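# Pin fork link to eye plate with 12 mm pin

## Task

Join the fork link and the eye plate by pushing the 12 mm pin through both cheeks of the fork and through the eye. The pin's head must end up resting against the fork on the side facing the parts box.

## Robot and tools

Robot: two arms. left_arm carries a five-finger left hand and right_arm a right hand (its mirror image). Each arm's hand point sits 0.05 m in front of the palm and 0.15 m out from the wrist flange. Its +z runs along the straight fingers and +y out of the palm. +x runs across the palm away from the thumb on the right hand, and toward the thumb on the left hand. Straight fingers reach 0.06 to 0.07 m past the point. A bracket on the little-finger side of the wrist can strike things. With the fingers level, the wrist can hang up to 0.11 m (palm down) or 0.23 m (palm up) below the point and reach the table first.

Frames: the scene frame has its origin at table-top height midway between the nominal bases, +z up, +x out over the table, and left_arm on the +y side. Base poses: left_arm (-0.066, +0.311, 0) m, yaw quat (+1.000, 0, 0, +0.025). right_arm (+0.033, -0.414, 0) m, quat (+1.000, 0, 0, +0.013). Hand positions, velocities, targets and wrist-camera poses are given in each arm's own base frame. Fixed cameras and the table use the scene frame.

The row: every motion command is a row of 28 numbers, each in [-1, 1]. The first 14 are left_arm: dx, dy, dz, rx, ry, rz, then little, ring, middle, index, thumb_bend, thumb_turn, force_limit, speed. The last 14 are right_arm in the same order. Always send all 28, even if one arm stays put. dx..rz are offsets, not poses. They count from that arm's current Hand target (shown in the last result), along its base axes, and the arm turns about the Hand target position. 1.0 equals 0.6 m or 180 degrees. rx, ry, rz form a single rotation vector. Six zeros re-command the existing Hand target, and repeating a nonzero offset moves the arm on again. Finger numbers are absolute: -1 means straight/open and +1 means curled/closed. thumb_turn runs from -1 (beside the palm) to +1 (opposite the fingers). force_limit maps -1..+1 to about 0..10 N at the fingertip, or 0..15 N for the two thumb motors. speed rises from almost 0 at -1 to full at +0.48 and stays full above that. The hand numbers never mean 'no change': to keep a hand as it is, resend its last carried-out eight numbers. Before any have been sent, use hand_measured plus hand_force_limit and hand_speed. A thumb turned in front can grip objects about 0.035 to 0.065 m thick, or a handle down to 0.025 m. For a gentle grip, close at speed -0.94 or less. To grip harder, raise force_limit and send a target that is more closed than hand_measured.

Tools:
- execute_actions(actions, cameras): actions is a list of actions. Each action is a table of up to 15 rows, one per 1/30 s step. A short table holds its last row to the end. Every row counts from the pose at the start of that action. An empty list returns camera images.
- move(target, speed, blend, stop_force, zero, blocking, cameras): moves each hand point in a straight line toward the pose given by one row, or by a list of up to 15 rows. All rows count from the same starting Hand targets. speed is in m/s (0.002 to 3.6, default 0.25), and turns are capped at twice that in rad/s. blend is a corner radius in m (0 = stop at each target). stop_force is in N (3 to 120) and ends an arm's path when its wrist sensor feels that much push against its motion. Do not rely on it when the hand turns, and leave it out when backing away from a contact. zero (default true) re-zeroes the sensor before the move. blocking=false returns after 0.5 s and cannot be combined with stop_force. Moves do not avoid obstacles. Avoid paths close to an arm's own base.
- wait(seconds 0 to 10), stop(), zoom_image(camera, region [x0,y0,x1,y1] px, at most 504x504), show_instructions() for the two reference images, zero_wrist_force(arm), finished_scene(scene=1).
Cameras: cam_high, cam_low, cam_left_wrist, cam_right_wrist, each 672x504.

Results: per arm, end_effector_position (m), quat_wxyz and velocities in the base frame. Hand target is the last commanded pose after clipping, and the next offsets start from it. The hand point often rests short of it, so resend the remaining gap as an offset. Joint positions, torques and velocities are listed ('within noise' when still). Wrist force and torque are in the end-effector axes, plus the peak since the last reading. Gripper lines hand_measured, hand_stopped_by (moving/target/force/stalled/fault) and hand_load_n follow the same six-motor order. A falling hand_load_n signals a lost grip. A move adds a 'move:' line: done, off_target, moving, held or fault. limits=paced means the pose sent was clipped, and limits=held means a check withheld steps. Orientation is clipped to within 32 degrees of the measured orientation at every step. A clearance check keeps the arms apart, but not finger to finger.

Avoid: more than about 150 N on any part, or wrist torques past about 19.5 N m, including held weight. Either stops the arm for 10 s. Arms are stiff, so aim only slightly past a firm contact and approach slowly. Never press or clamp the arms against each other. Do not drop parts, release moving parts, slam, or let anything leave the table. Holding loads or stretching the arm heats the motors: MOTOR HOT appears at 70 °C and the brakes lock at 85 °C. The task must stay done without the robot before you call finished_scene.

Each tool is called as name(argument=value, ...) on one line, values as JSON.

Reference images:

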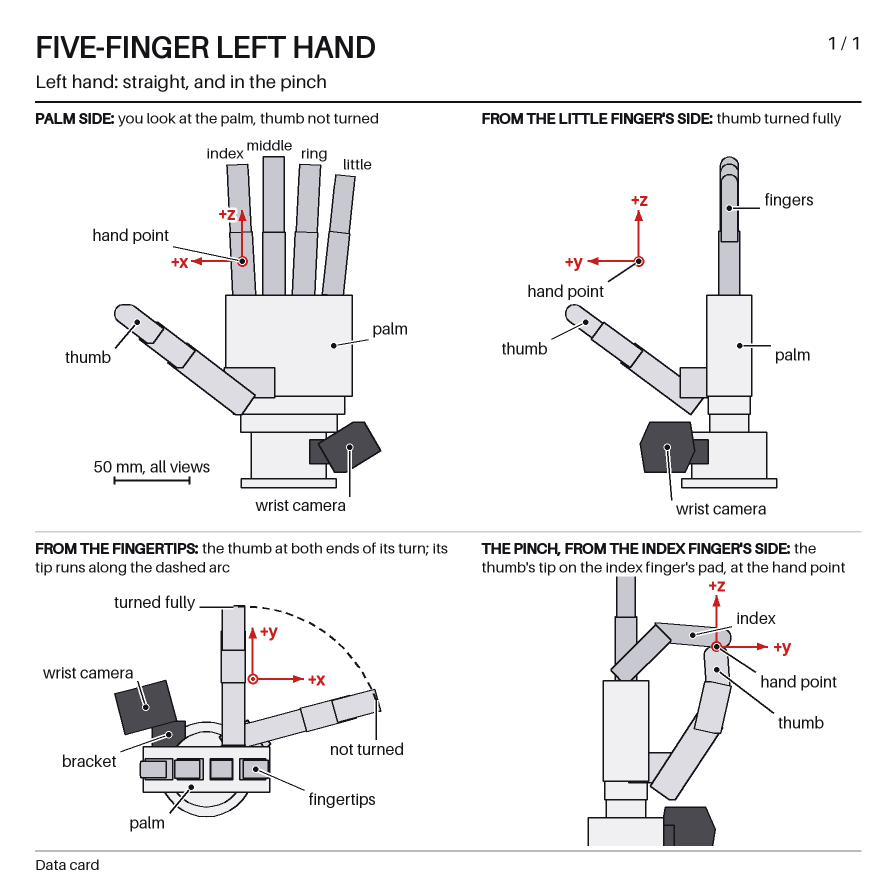

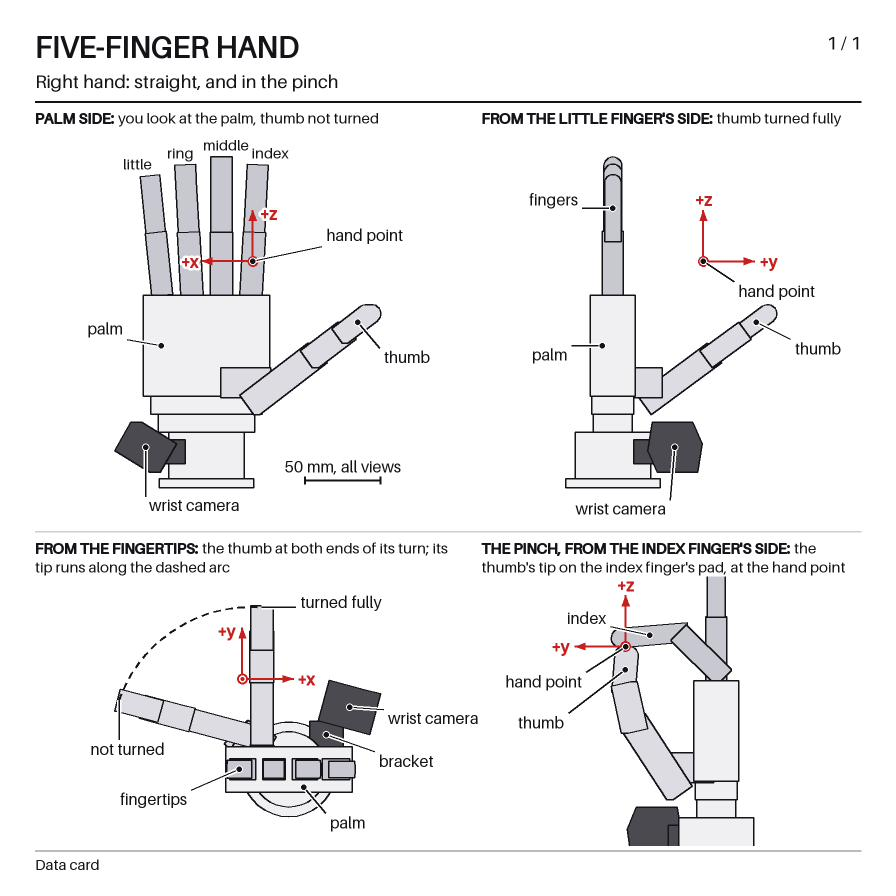

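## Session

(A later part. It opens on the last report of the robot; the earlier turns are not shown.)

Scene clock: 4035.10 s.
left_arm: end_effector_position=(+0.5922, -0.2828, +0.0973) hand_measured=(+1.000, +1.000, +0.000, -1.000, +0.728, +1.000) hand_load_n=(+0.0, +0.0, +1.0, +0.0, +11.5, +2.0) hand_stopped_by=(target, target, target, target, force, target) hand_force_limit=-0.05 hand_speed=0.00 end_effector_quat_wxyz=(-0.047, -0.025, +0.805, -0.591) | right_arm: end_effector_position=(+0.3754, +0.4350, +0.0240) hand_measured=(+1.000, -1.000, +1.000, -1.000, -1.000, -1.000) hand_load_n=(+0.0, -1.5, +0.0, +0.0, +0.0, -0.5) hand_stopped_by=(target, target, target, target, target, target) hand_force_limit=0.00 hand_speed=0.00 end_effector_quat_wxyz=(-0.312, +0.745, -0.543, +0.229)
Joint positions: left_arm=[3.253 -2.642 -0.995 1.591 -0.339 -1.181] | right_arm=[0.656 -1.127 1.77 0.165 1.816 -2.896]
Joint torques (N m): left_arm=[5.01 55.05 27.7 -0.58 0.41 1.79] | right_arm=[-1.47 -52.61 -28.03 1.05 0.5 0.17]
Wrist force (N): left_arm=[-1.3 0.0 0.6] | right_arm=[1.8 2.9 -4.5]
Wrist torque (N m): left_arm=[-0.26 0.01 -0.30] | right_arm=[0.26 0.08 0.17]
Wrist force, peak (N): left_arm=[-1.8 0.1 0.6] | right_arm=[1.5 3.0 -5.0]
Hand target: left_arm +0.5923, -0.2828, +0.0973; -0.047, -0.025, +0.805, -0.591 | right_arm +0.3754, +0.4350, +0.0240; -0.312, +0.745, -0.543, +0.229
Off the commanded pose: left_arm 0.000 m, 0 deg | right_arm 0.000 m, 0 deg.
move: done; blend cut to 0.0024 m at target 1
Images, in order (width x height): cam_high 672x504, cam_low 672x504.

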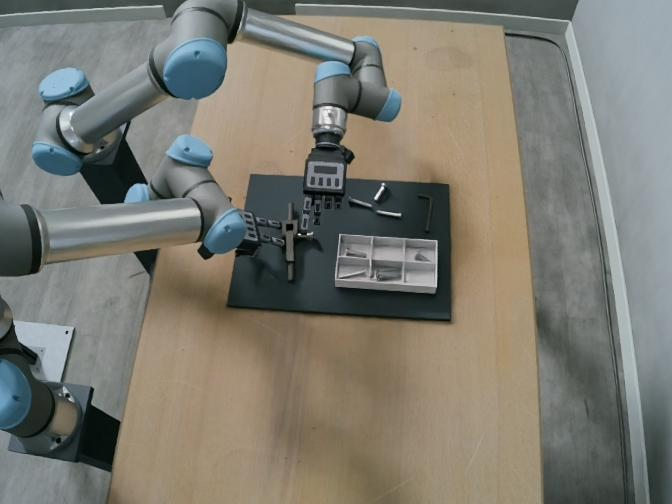

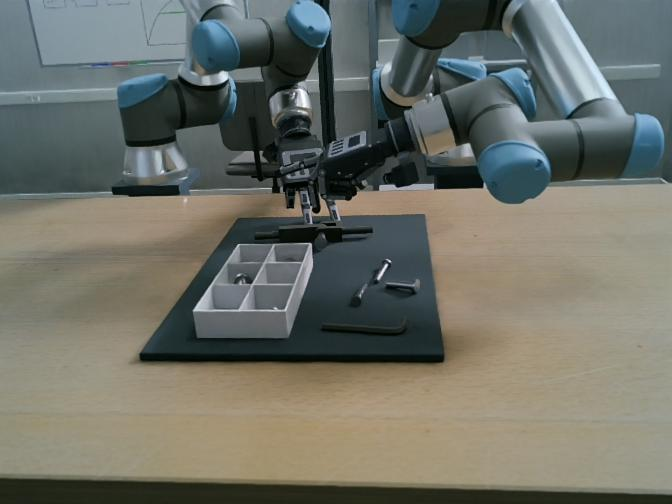

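move(target=[[0,0,-0.09,0,0,0,1,1,0.0,-1,1,1,-0.05,0,0,0,0,0,0,0,1,-1,1,-1,-1,-1,0,0],[-0.006,0,-0.09,0,0,0,1,1,0.0,-1,1,1,-0.05,0,0,0,0,0,0,0,1,-1,1,-1,-1,-1,0,0]], speed=0.06)

move(target=[[-0.003,0,0,0,0,0,1,1,0.0,-1,1,1,-0.05,0,0,0,0,0,0,0,1,-1,1,-1,-1,-1,0,0],[-0.004,0,0.004,0,0,0,1,1,0.0,-1,1,1,-0.05,0,0,0,0,0,0,0,1,-1,1,-1,-1,-1,0,0],[-0.009,0,0.005,0,0,0,1,1,0.0,-1,1,1,-0.05,0,0,0,0,0,0,0,1,-1,1,-1,-1,-1,0,0]], speed=0.006, stop_force=10)

Scene clock: 4070.07 s.
left_arm: end_effector_position=(+0.5887, -0.2827, +0.0433) hand_measured=(+1.000, +1.000, +0.000, -1.000, +0.728, +1.000) hand_load_n=(+0.0, +0.0, +1.0, +0.0, +11.5, +2.0) hand_stopped_by=(target, target, target, target, force, target) hand_force_limit=-0.05 hand_speed=0.00 end_effector_quat_wxyz=(-0.047, -0.024, +0.805, -0.591) | right_arm: end_effector_position=(+0.3754, +0.4350, +0.0240) hand_measured=(+1.000, -1.000, +1.000, -1.000, -1.000, -1.000) hand_load_n=(+0.0, -1.5, +0.0, -0.5, +0.0, +0.0) hand_stopped_by=(target, target, target, target, target, target) hand_force_limit=0.00 hand_speed=0.00 end_effector_quat_wxyz=(-0.312, +0.745, -0.543, +0.229)
Joint positions: left_arm=[3.254 -2.71 -1.011 1.673 -0.34 -1.179] | right_arm=[0.656 -1.127 1.77 0.165 1.816 -2.896]
Joint torques (N m): left_arm=[10.18 56.55 23.38 -5.84 0.72 -2.51] | right_arm=[-1.9 -53.08 -28.2 1.06 0.55 0.09]
Wrist force (N): left_arm=[-1.1 -0.1 0.6] | right_arm=[1.4 2.7 -4.8]
Wrist torque (N m): left_arm=[-0.29 -0.03 -0.30] | right_arm=[0.24 0.16 0.13]
Wrist force, peak (N): left_arm=[-1.4 -0.3 0.6] | right_arm=[1.7 3.1 -4.8]
Hand target: left_arm +0.5887, -0.2828, +0.0433; -0.047, -0.025, +0.805, -0.591 | right_arm +0.3754, +0.4350, +0.0240; -0.312, +0.745, -0.543, +0.229
Off the commanded pose: left_arm 0.000 m, 0 deg | right_arm 0.000 m, 0 deg.
move: done

Scene clock: 4071.70 s.
left_arm: end_effector_position=(+0.5861, -0.2827, +0.0457) hand_measured=(+1.000, +1.000, +0.000, -1.000, +0.728, +1.000) hand_load_n=(+0.0, +0.0, +0.0, +0.0, +11.5, +1.5) hand_stopped_by=(target, target, target, target, force, target) hand_force_limit=-0.05 hand_speed=0.00 end_effector_quat_wxyz=(-0.047, -0.025, +0.805, -0.591) | right_arm: end_effector_position=(+0.3754, +0.4350, +0.0240) hand_measured=(+1.000, -1.000, +1.000, -1.000, -1.000, -1.000) hand_load_n=(+0.0, -3.0, +0.0, -1.5, +0.0, -0.5) hand_stopped_by=(target, target, target, target, target, target) hand_force_limit=0.00 hand_speed=0.00 end_effector_quat_wxyz=(-0.312, +0.745, -0.543, +0.229)
Joint positions: left_arm=[3.254 -2.701 -1.024 1.676 -0.34 -1.178] | right_arm=[0.656 -1.127 1.77 0.165 1.816 -2.896]
Joint torques (N m): left_arm=[-3.2 53.55 27.35 -6.43 -0.5 -3.22] | right_arm=[-1.1 -52.97 -28.05 -1.88 0.57 0.22]
Wrist force (N): left_arm=[-11.4 0.2 -0.1] | right_arm=[0.4 5.8 -10.6]
Wrist torque (N m): left_arm=[-0.28 -0.30 -0.39] | right_arm=[0.51 0.33 0.17]
Wrist force, peak (N): left_arm=[-14.6 -0.5 -0.4] | right_arm=[0.3 6.6 -12.1]
Hand target: left_arm +0.5861, -0.2828, +0.0458; -0.047, -0.025, +0.805, -0.591 (not the last commanded pose) | right_arm +0.3754, +0.4350, +0.0240; -0.312, +0.745, -0.543, +0.229
Off the commanded pose: left_arm 0.003 m, 0 deg | right_arm 0.000 m, 0 deg.
move: contact (left_arm); path passed 2 of 3 targets

move(target=[0.002,0,0,0,0,0,1,1,0.0,-1,1,1,-0.05,0,0,0,0,0,0,0,1,-1,1,-1,-1,-1,0,0], speed=0.01, cameras=["cam_high","cam_low","cam_right_wrist","cam_left_wrist"])

zoom_image(camera="cam_right_wrist", region=[150, 35, 220, 95])

zoom_image(camera="cam_high", region=[260, 195, 345, 290])

zoom_image(camera="cam_low", region=[250, 200, 390, 290])

Scene clock: 4091.27 s.
left_arm: end_effector_position=(+0.5873, -0.2828, +0.0457) hand_measured=(+1.000, +1.000, +0.000, -1.000, +0.728, +1.000) hand_load_n=(+0.0, +0.0, +0.5, -0.5, +11.5, +2.0) hand_stopped_by=(target, target, target, target, force, target) hand_force_limit=-0.05 hand_speed=0.00 end_effector_quat_wxyz=(-0.047, -0.025, +0.805, -0.591) | right_arm: end_effector_position=(+0.3754, +0.4350, +0.0240) hand_measured=(+1.000, -1.000, +1.000, -1.000, -1.000, -1.000) hand_load_n=(+0.0, -1.5, +0.5, -0.5, +0.0, -0.5) hand_stopped_by=(target, target, target, target, target, target) hand_force_limit=0.00 hand_speed=0.00 end_effector_quat_wxyz=(-0.312, +0.745, -0.543, +0.229)
Joint positions: left_arm=[3.254 -2.703 -1.018 1.673 -0.34 -1.179] | right_arm=[0.656 -1.127 1.77 0.165 1.816 -2.896]
Joint torques (N m): left_arm=[-14.96 58.72 21.53 -5.44 4.12 -2.25] | right_arm=[-1.28 -52.74 -28.29 0 0.74 0.35]
Wrist force (N): left_arm=[-2.1 0.7 0.8] | right_arm=[2.3 2.9 -3.4]
Wrist torque (N m): left_arm=[-0.28 -0.08 -0.31] | right_arm=[0.15 0.11 0.19]
Wrist force, peak (N): left_arm=[-11.8 0.1 0.0] | right_arm=[0.7 5.8 -11.0]
Hand target: left_arm +0.5873, -0.2828, +0.0458; -0.047, -0.025, +0.805, -0.591 | right_arm +0.3754, +0.4350, +0.0240; -0.312, +0.745, -0.543, +0.229
Off the commanded pose: left_arm 0.000 m, 0 deg | right_arm 0.000 m, 0 deg.
move: done
camera_calibration:
cam_left_wrist: T_world_to_cam=[[-0.187486, -0.229245, 0.955142, -0.00360172], [-0.794247, 0.607511, -0.0100945, 0.631933], [-0.577945, -0.760511, -0.295977, 0.249522], [0, 0, 0, 1]] pos_world=[0.645445, -0.194967, 0.0836721]
cam_right_wrist: T_world_to_cam=[[-0.590577, -0.403584, -0.698812, 0.415412], [-0.722393, 0.650361, 0.234903, -0.0139924], [0.359677, 0.643545, -0.675634, -0.288174], [0, 0, 0, 1]] pos_world=[0.338874, 0.362207, 0.0988818]

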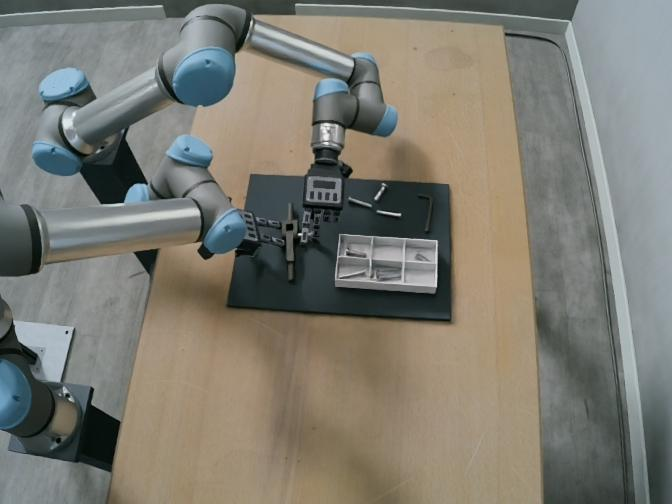

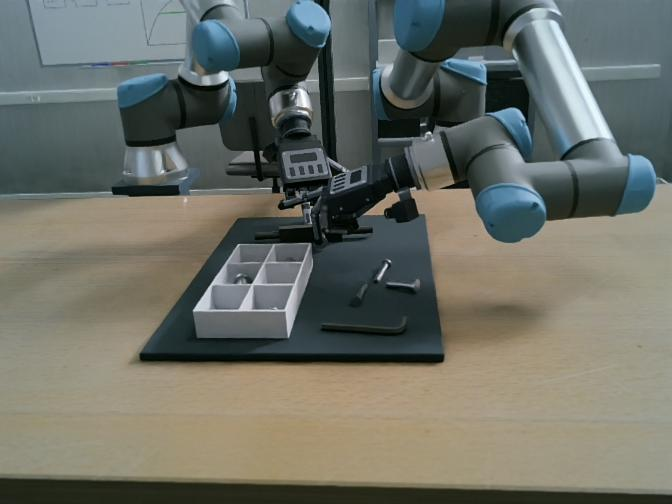

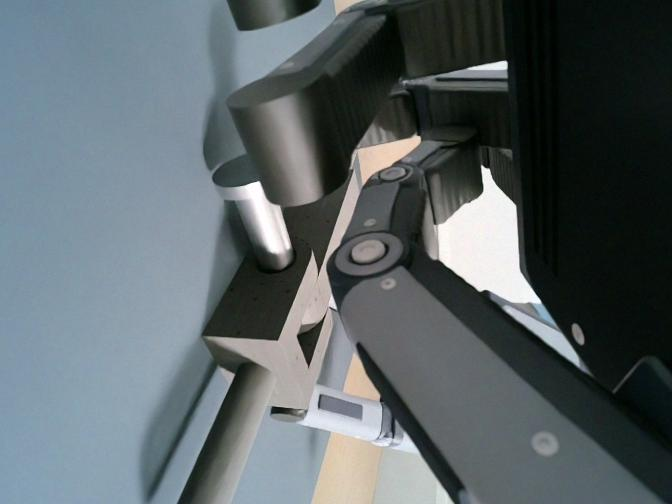

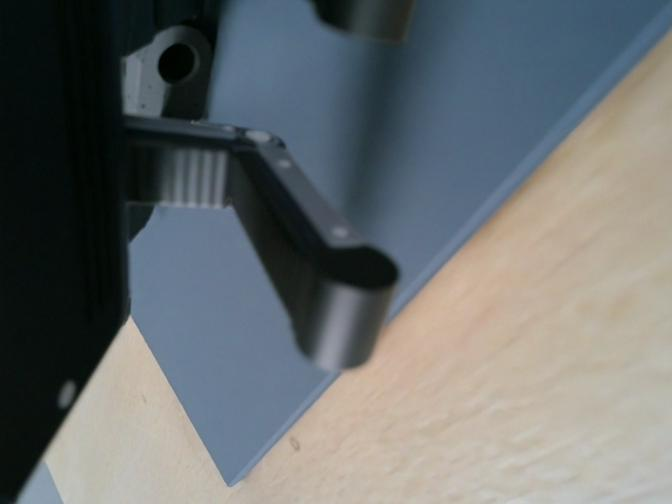

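Scaled by 7.200 from the camera's 672x504 image, which has a finer 960x720 frame.

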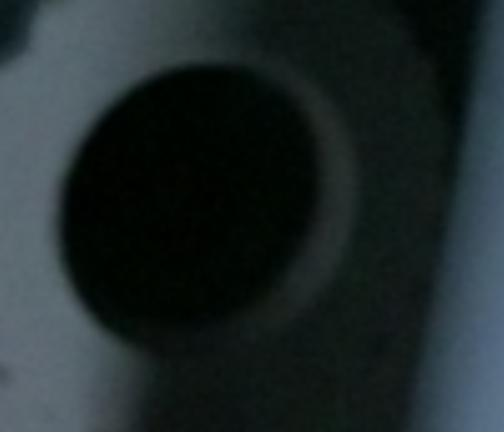

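Scaled by 5.305 from the camera's 672x504 image, which has a finer 960x720 frame.

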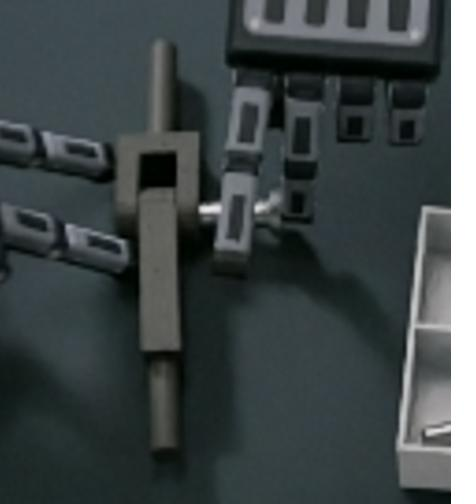

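Scaled by 3.600 from the camera's 672x504 image, which has a finer 960x720 frame.

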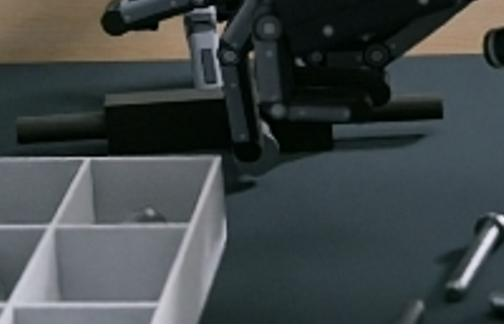

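zoom_image(camera="cam_left_wrist", region=[180, 130, 380, 360])

Scaled by 2.191 from the camera's 672x504 image, which has a finer 960x720 frame.

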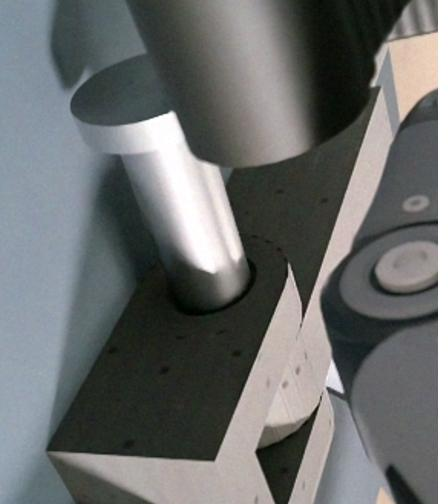

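zoom_image(camera="cam_left_wrist", region=[240, 225, 320, 285])

Scaled by 6.300 from the camera's 672x504 image, which has a finer 960x720 frame.

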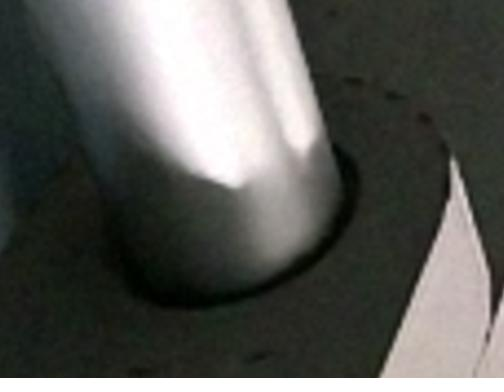

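zoom_image(camera="cam_left_wrist", region=[190, 230, 350, 430])

zoom_image(camera="cam_left_wrist", region=[200, 140, 320, 280])

Scaled by 2.520 from the camera's 672x504 image, which has a finer 960x720 frame.

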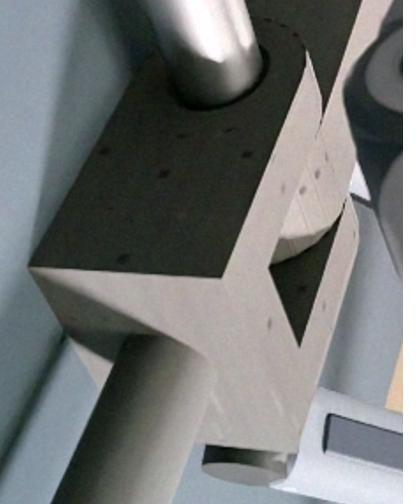

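Scaled by 3.600 from the camera's 672x504 image, which has a finer 960x720 frame.

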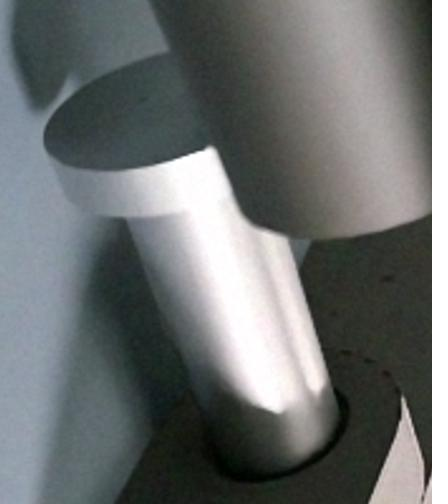

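move(target=[[-0.0025,0,0,0,0,0,1,1,0.0,-1,1,1,-0.05,0,0,0,0,0,0,0,1,-1,1,-1,-1,-1,0,0],[-0.0028,0.003,0,0,0,0,1,1,0.0,-1,1,1,-0.05,0,0,0,0,0,0,0,1,-1,1,-1,-1,-1,0,0],[-0.0033,0.003,0.003,0,0,0,1,1,0.0,-1,1,1,-0.05,0,0,0,0,0,0,0,1,-1,1,-1,-1,-1,0,0],[-0.0038,-0.002,0.003,0,0,0,1,1,0.0,-1,1,1,-0.05,0,0,0,0,0,0,0,1,-1,1,-1,-1,-1,0,0],[-0.0043,-0.002,0.0,0,0,0,1,1,0.0,-1,1,1,-0.05,0,0,0,0,0,0,0,1,-1,1,-1,-1,-1,0,0],[-0.0048,0.002,0.0,0,0,0,1,1,0.0,-1,1,1,-0.05,0,0,0,0,0,0,0,1,-1,1,-1,-1,-1,0,0],[-0.0055,0.001,0.003,0,0,0,1,1,0.0,-1,1,1,-0.05,0,0,0,0,0,0,0,1,-1,1,-1,-1,-1,0,0],[-0.008,0,0.003,0,0,0,1,1,0.0,-1,1,1,-0.05,0,0,0,0,0,0,0,1,-1,1,-1,-1,-1,0,0]], speed=0.006, stop_force=14, cameras=["cam_high","cam_left_wrist","cam_low"])

zoom_image(camera="cam_left_wrist", region=[200, 140, 320, 280])

zoom_image(camera="cam_high", region=[285, 215, 345, 260])

Scene clock: 4180.67 s.
left_arm: end_effector_position=(+0.5861, -0.2828, +0.0458) hand_measured=(+1.000, +1.000, +0.000, -1.000, +0.728, +1.000) hand_load_n=(+0.0, +0.0, -0.5, -0.5, +11.5, +2.0) hand_stopped_by=(target, target, target, target, force, target) hand_force_limit=-0.05 hand_speed=0.00 end_effector_quat_wxyz=(-0.047, -0.025, +0.805, -0.592) | right_arm: end_effector_position=(+0.3754, +0.4350, +0.0240) hand_measured=(+1.000, -1.000, +1.000, -1.000, -1.000, -1.000) hand_load_n=(+0.0, -2.0, +0.0, -1.0, +0.0, +0.0) hand_stopped_by=(target, target, target, target, target, target) hand_force_limit=0.00 hand_speed=0.00 end_effector_quat_wxyz=(-0.312, +0.745, -0.543, +0.229)
Joint positions: left_arm=[3.254 -2.7 -1.025 1.676 -0.34 -1.178] | right_arm=[0.656 -1.127 1.77 0.165 1.816 -2.896]
Joint torques (N m): left_arm=[-21.88 52.44 23 -7.32 0.37 -3.46] | right_arm=[-0.75 -52.79 -28.21 -1.97 0.71 0.3]
Wrist force (N): left_arm=[-14.6 -2.3 -1.7] | right_arm=[0.4 4.6 -7.7]
Wrist torque (N m): left_arm=[-0.30 -0.35 -0.33] | right_arm=[0.36 0.12 0.11]
Wrist force, peak (N): left_arm=[-16.3 -2.6 -2.5] | right_arm=[0.4 5.1 -8.6]
Hand target: left_arm +0.5861, -0.2828, +0.0458; -0.047, -0.025, +0.805, -0.592 (not the last commanded pose) | right_arm +0.3754, +0.4350, +0.0240; -0.312, +0.745, -0.543, +0.229
Off the commanded pose: left_arm 0.004 m, 0 deg | right_arm 0.000 m, 0 deg.
move: contact (left_arm); path passed 0 of 8 targets
camera_calibration:
cam_left_wrist: T_world_to_cam=[[-0.187603, -0.22915, 0.955141, -0.00384652], [-0.794301, 0.607437, -0.0102804, 0.630938], [-0.577832, -0.760599, -0.295972, 0.24871], [0, 0, 0, 1]] pos_world=[0.644145, -0.194968, 0.0837713]
Images, in order (width x height): cam_high 672x504, cam_low 672x504, cam_left_wrist 672x504.

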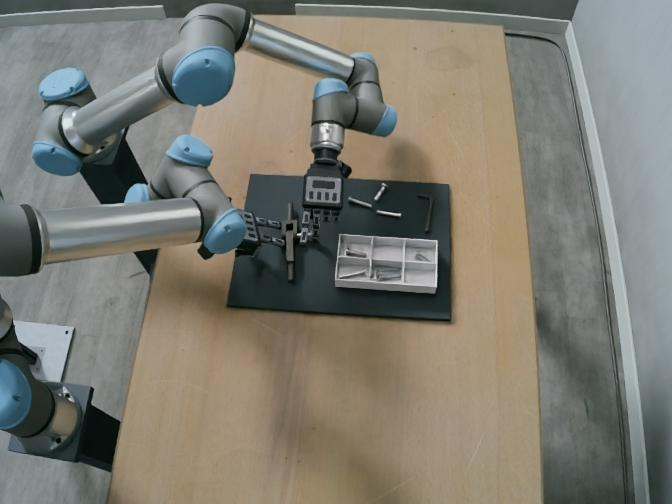

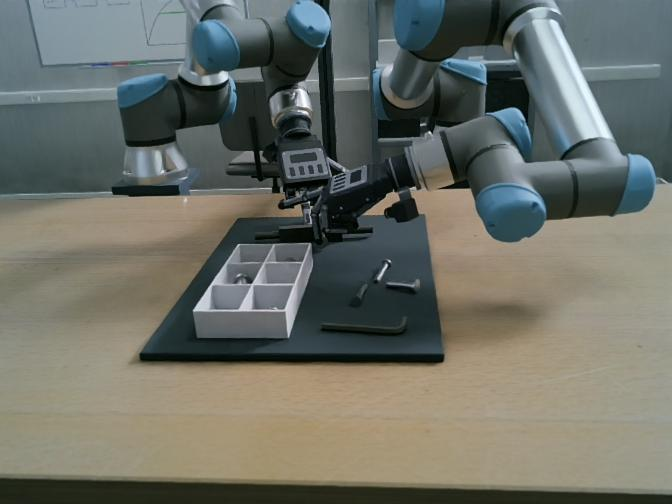

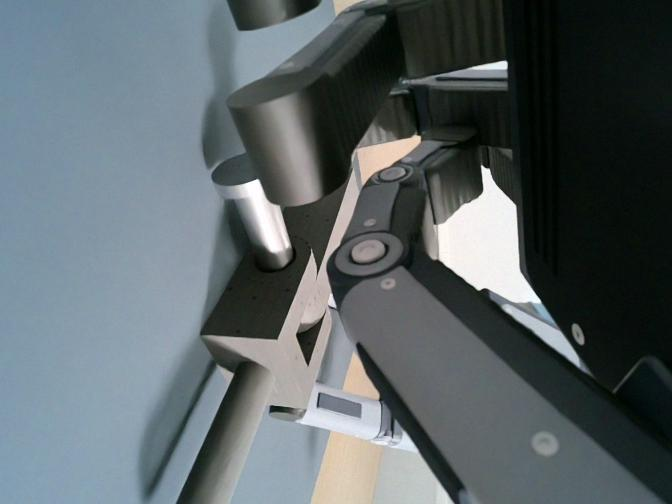

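Scaled by 3.600 from the camera's 672x504 image, which has a finer 960x720 frame.

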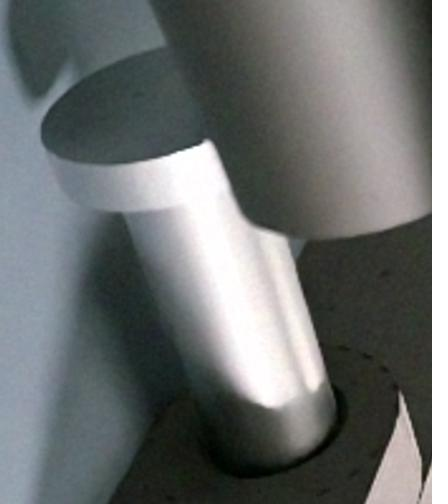

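Scaled by 8.400 from the camera's 672x504 image, which has a finer 960x720 frame.

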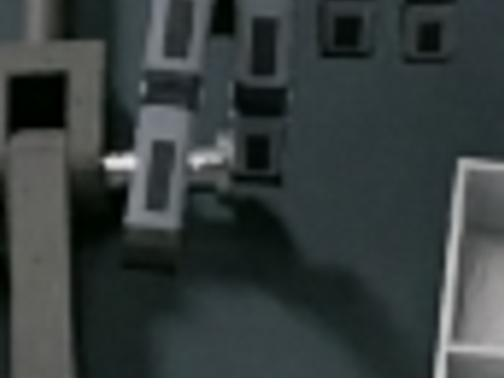

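zoom_image(camera="cam_high", region=[280, 215, 304, 245])

zoom_image(camera="cam_left_wrist", region=[270, 220, 360, 350])

Scaled by 16.800 from the camera's 672x504 image, which has a finer 960x720 frame.

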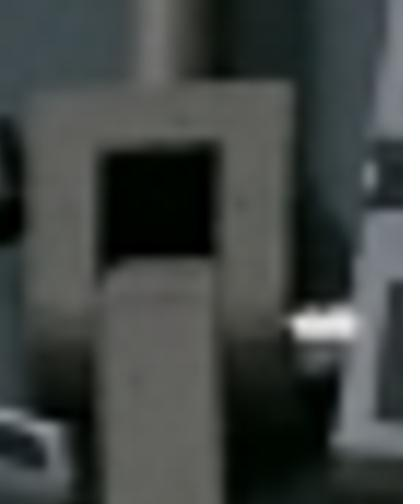

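Scaled by 3.877 from the camera's 672x504 image, which has a finer 960x720 frame.

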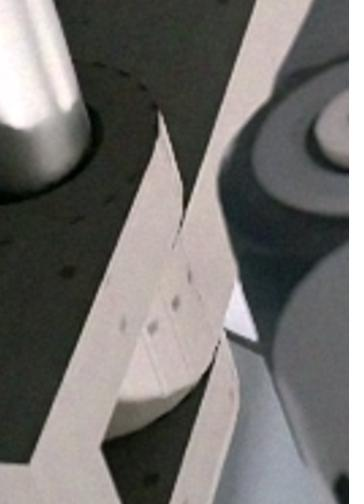

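move(target=[[0.01,0,0,0,0,0,1,1,0.0,-1,1,1,-0.05,0,-0.025,0,0,0,0,0,1,-1,1,-1,-1,-1,0,0],[0.01,0,0,0,0,0,1,1,0.0,-1,1,1,-0.05,0,-0.03,0,0.1,0,0,0,1,-1,1,-1,-1,-1,0,0]], speed=[0.03, 0.1])

move(target=[0,0,0,0,0,0,1,1,0.0,-1,1,1,-0.05,0,0,0,0,0,0,0,1,-1,-1,1,-1,-1,0,0.48], cameras=["cam_high","cam_low","cam_right_wrist","cam_left_wrist"])

zoom_image(camera="cam_high", region=[260, 195, 345, 290])

zoom_image(camera="cam_left_wrist", region=[180, 130, 380, 360])

Scene clock: 4331.77 s.
left_arm: end_effector_position=(+0.5921, -0.2828, +0.0458) hand_measured=(+1.000, +1.000, +0.000, -1.000, +0.728, +1.000) hand_load_n=(+0.0, +0.0, +1.0, -0.5, +11.5, +2.0) hand_stopped_by=(target, target, target, target, force, target) hand_force_limit=-0.05 hand_speed=0.00 end_effector_quat_wxyz=(-0.047, -0.025, +0.805, -0.592) | right_arm: end_effector_position=(+0.3574, +0.4351, +0.0841) hand_measured=(+1.000, -1.000, +1.000, -1.000, -1.000, -1.000) hand_load_n=(+0.0, +0.0, +0.0, +0.0, +0.0, +0.0) hand_stopped_by=(target, target, target, target, target, target) hand_force_limit=0.00 hand_speed=0.00 end_effector_quat_wxyz=(-0.312, +0.745, -0.543, +0.229)
Joint positions: left_arm=[3.253 -2.715 -0.993 1.661 -0.339 -1.181] | right_arm=[0.683 -1.226 1.736 0.302 1.834 -2.876]
Joint torques (N m): left_arm=[-8.88 73.84 9.38 -0.74 2.43 1.9] | right_arm=[-2.25 -37.32 -8.99 1.36 1.64 0.49]
Wrist force (N): left_arm=[-0.8 -0.2 0.5] | right_arm=[1.2 0.7 0.7]
Wrist torque (N m): left_arm=[-0.30 -0.09 -0.28] | right_arm=[-0.04 -0.14 -0.07]
Wrist force, peak (N): left_arm=[-14.8 -2.2 -1.8] | right_arm=[0.2 4.9 -7.8]
Hand target: left_arm +0.5921, -0.2828, +0.0458; -0.047, -0.025, +0.805, -0.592 | right_arm +0.3574, +0.4350, +0.0840; -0.312, +0.745, -0.543, +0.229
Off the commanded pose: left_arm 0.000 m, 0 deg | right_arm 0.000 m, 0 deg.
move: done

Scene clock: 4332.57 s.
left_arm: end_effector_position=(+0.5921, -0.2828, +0.0458) hand_measured=(+1.000, +1.000, +0.000, -1.000, +0.728, +1.000) hand_load_n=(+0.0, +0.0, +0.5, +0.0, +11.5, +1.5) hand_stopped_by=(target, target, target, target, force, target) hand_force_limit=-0.05 hand_speed=0.00 end_effector_quat_wxyz=(-0.047, -0.025, +0.805, -0.592) | right_arm: end_effector_position=(+0.3574, +0.4350, +0.0840) hand_measured=(+1.000, -1.000, -1.000, +1.000, -1.000, -1.000) hand_load_n=(+0.5, +0.0, -0.5, +0.0, +0.0, +0.0) hand_stopped_by=(target, target, target, target, target, target) hand_force_limit=0.00 hand_speed=0.48 end_effector_quat_wxyz=(-0.312, +0.745, -0.543, +0.229)
Joint positions: left_arm=[3.253 -2.715 -0.993 1.661 -0.339 -1.181] | right_arm=[0.683 -1.226 1.736 0.303 1.834 -2.876]
Joint torques (N m): left_arm=[-3.6 73.3 10.49 -0.72 1.55 1.91] | right_arm=[-3.49 -33.36 -9.44 2.19 -0.69 -0.37]
Wrist force (N): left_arm=[-0.9 -0.1 0.6] | right_arm=[1.0 0.9 0.6]
Wrist torque (N m): left_arm=[-0.29 -0.06 -0.29] | right_arm=[0.00 -0.10 -0.08]
Wrist force, peak (N): left_arm=[-1.0 -0.3 0.6] | right_arm=[1.2 1.4 0.7]
Hand target: left_arm +0.5921, -0.2828, +0.0458; -0.047, -0.025, +0.805, -0.592 | right_arm +0.3574, +0.4350, +0.0840; -0.312, +0.745, -0.543, +0.229
Off the commanded pose: left_arm 0.000 m, 0 deg | right_arm 0.000 m, 0 deg.
move: done
camera_calibration:
cam_left_wrist: T_world_to_cam=[[-0.187617, -0.229166, 0.955135, -0.00271469], [-0.794266, 0.607484, -0.0102634, 0.635688], [-0.577877, -0.760557, -0.295993, 0.252216], [0, 0, 0, 1]] pos_world=[0.650145, -0.194968, 0.0837713]
cam_right_wrist: T_world_to_cam=[[-0.590623, -0.403667, -0.698725, 0.446741], [-0.72241, 0.650329, 0.234936, -0.041078], [0.359566, 0.643525, -0.675713, -0.241106], [0, 0, 0, 1]] pos_world=[0.320874, 0.362206, 0.158882]

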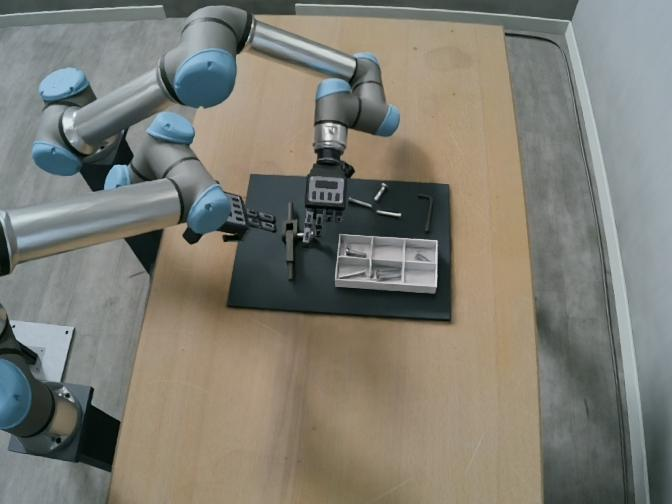

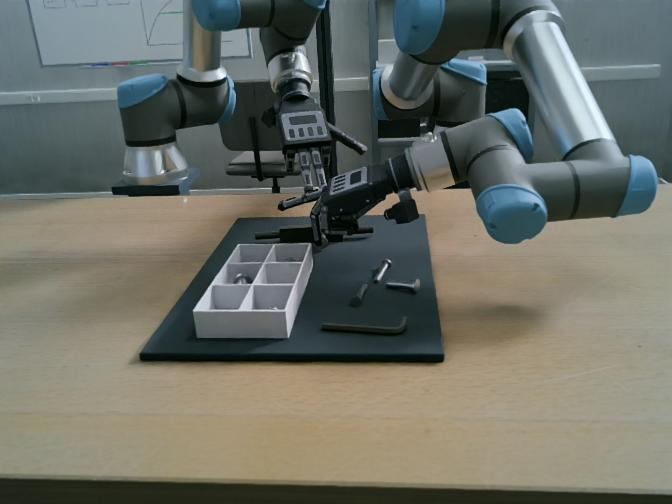

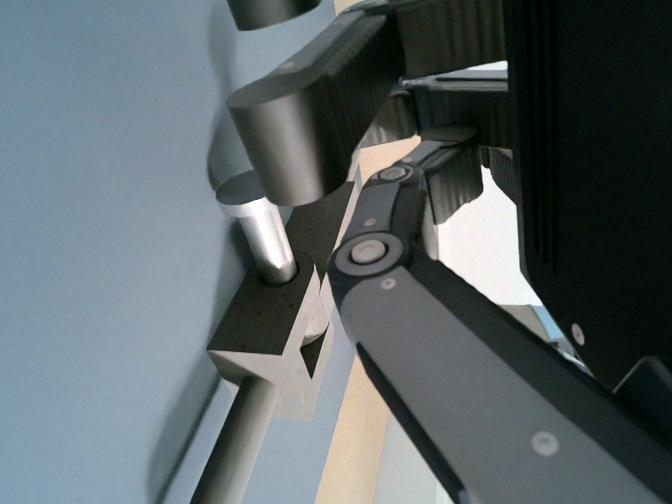

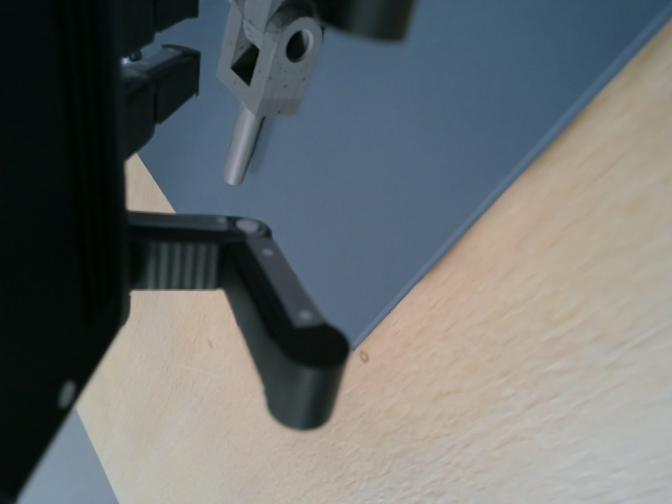

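Scaled by 5.305 from the camera's 672x504 image, which has a finer 960x720 frame.

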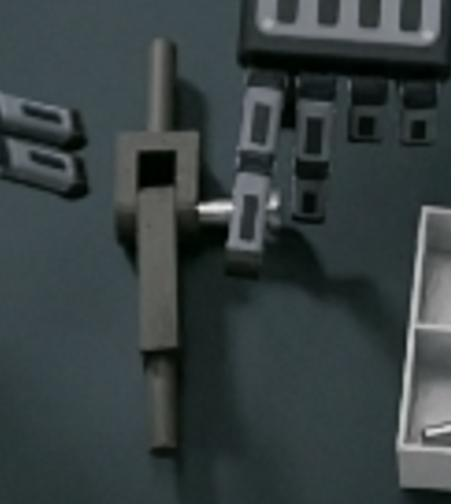

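Scaled by 2.191 from the camera's 672x504 image, which has a finer 960x720 frame.

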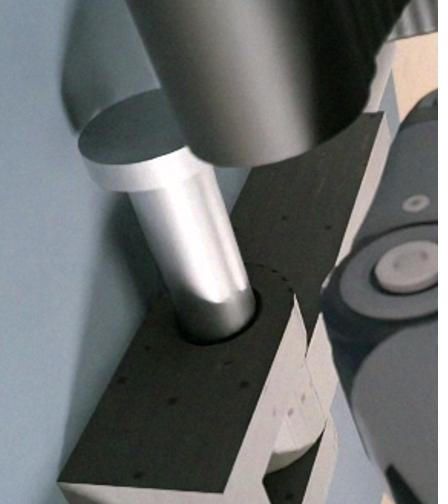

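zoom_image(camera="cam_right_wrist", region=[205, 0, 345, 120])

zoom_image(camera="cam_right_wrist", region=[270, 15, 330, 70])

zoom_image(camera="cam_high", region=[280, 215, 304, 245])

Scaled by 3.600 from the camera's 672x504 image, which has a finer 960x720 frame.

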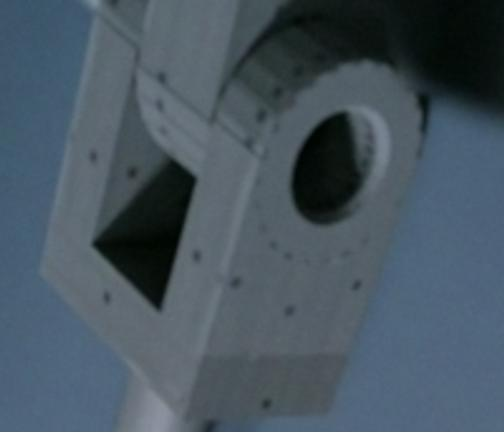

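Scaled by 8.400 from the camera's 672x504 image, which has a finer 960x720 frame.

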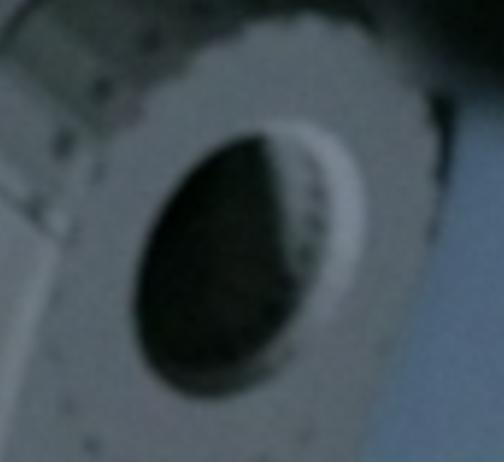

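Scaled by 16.800 from the camera's 672x504 image, which has a finer 960x720 frame.

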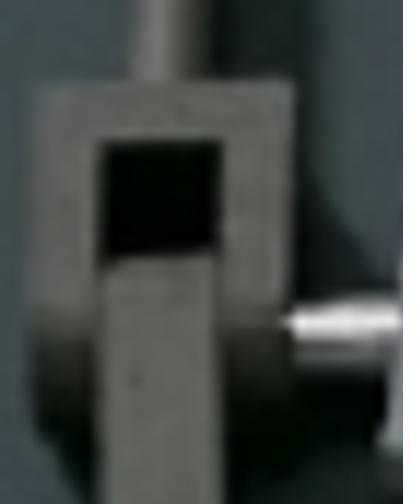

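move(target=[0,0,0,0,0,0,1,1,0.0,-1,1,1,-0.05,0,-0.0207,0.039,-0.04,0,0,-0.0322,1,-1,-1,1,-1,-1,0,0.48], speed=0.08, cameras=["cam_high","cam_low","cam_right_wrist","cam_left_wrist"])

zoom_image(camera="cam_high", region=[250, 205, 320, 265])

zoom_image(camera="cam_right_wrist", region=[205, 0, 345, 120])

Scene clock: 4382.43 s.
left_arm: end_effector_position=(+0.5921, -0.2828, +0.0458) hand_measured=(+1.000, +1.000, +0.000, -1.000, +0.728, +1.000) hand_load_n=(+0.0, +0.0, +1.0, +0.0, +11.5, +1.5) hand_stopped_by=(target, target, target, target, force, target) hand_force_limit=-0.05 hand_speed=0.00 end_effector_quat_wxyz=(-0.047, -0.025, +0.805, -0.592) | right_arm: end_effector_position=(+0.3450, +0.4584, +0.0600) hand_measured=(+1.000, -1.000, -1.000, +1.000, -1.000, -1.000) hand_load_n=(+0.0, +0.0, +0.0, +0.0, +0.0, +0.0) hand_stopped_by=(target, target, target, target, target, target) hand_force_limit=0.00 hand_speed=0.48 end_effector_quat_wxyz=(-0.300, +0.717, -0.580, +0.244)
Joint positions: left_arm=[3.253 -2.715 -0.993 1.661 -0.339 -1.181] | right_arm=[0.775 -1.14 1.691 0.311 1.964 -2.724]
Joint torques (N m): left_arm=[9.02 72.87 10.73 -0.89 0.27 1.48] | right_arm=[0.82 -54.19 -8.01 -0.28 -0.21 0.77]
Wrist force (N): left_arm=[-0.9 -0.1 0.6] | right_arm=[1.3 1.1 0.8]
Wrist torque (N m): left_arm=[-0.28 -0.07 -0.29] | right_arm=[0.01 -0.15 -0.08]
Wrist force, peak (N): left_arm=[-1.2 -0.1 0.6] | right_arm=[1.2 1.5 1.0]
Hand target: left_arm +0.5921, -0.2828, +0.0458; -0.047, -0.025, +0.805, -0.592 | right_arm +0.3449, +0.4584, +0.0600; -0.300, +0.717, -0.580, +0.244
Off the commanded pose: left_arm 0.000 m, 0 deg | right_arm 0.000 m, 0 deg.
move: done
camera_calibration:
cam_left_wrist: T_world_to_cam=[[-0.187617, -0.229166, 0.955135, -0.00271469], [-0.794266, 0.607484, -0.0102634, 0.635688], [-0.577877, -0.760557, -0.295993, 0.252216], [0, 0, 0, 1]] pos_world=[0.650145, -0.194968, 0.0837713]
cam_right_wrist: T_world_to_cam=[[-0.62836, -0.342142, -0.698643, 0.416899], [-0.653119, 0.719915, 0.234857, -0.11538], [0.422609, 0.603872, -0.675825, -0.271489], [0, 0, 0, 1]] pos_world=[0.30134, 0.389647, 0.134882]

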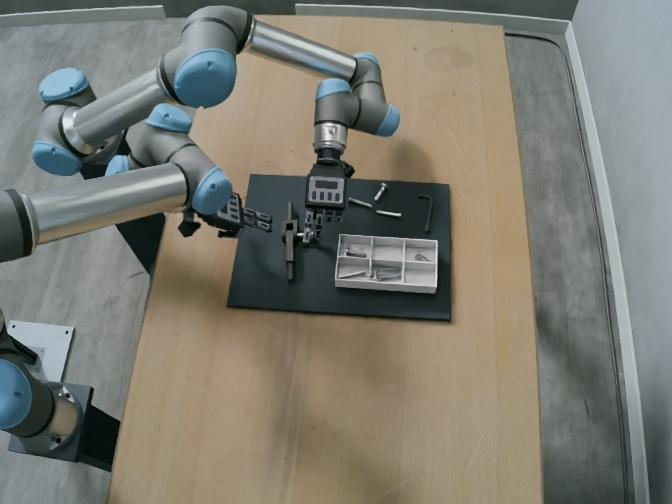

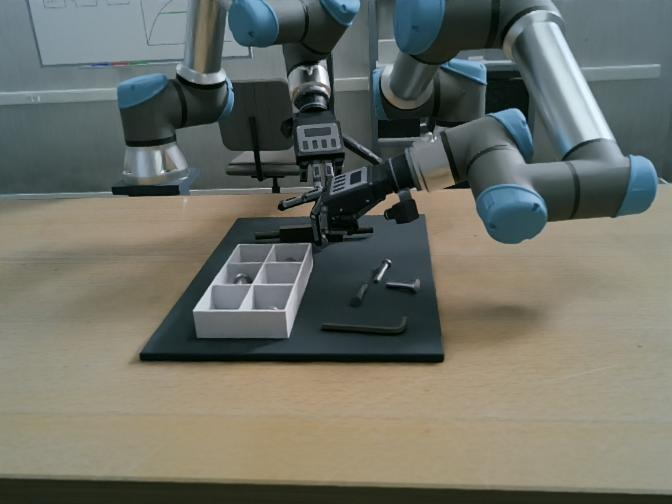

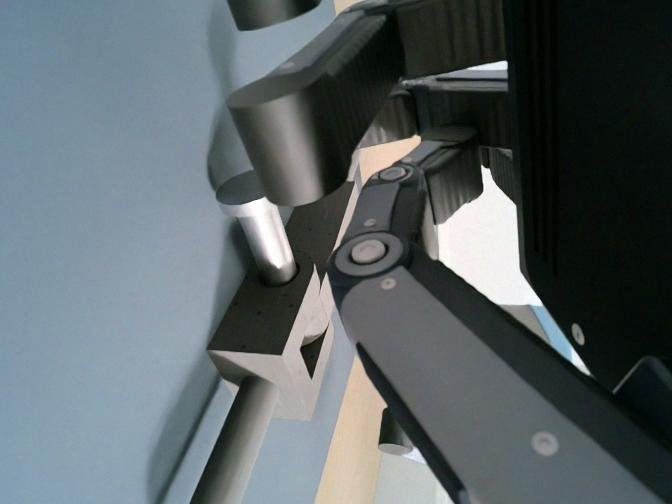

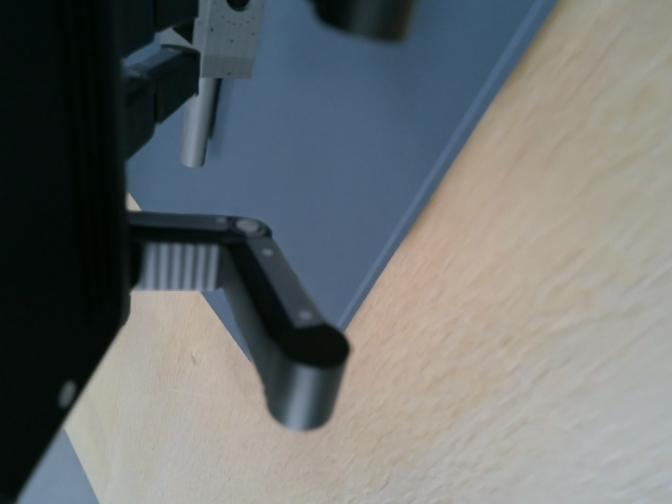

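Scaled by 7.200 from the camera's 672x504 image, which has a finer 960x720 frame.

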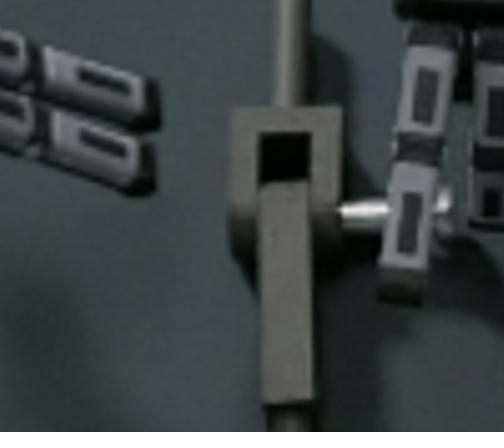

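Scaled by 3.600 from the camera's 672x504 image, which has a finer 960x720 frame.

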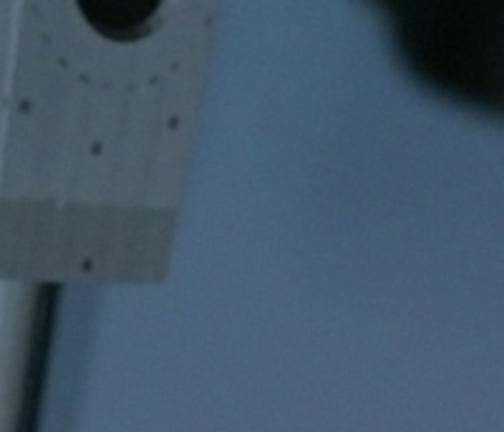

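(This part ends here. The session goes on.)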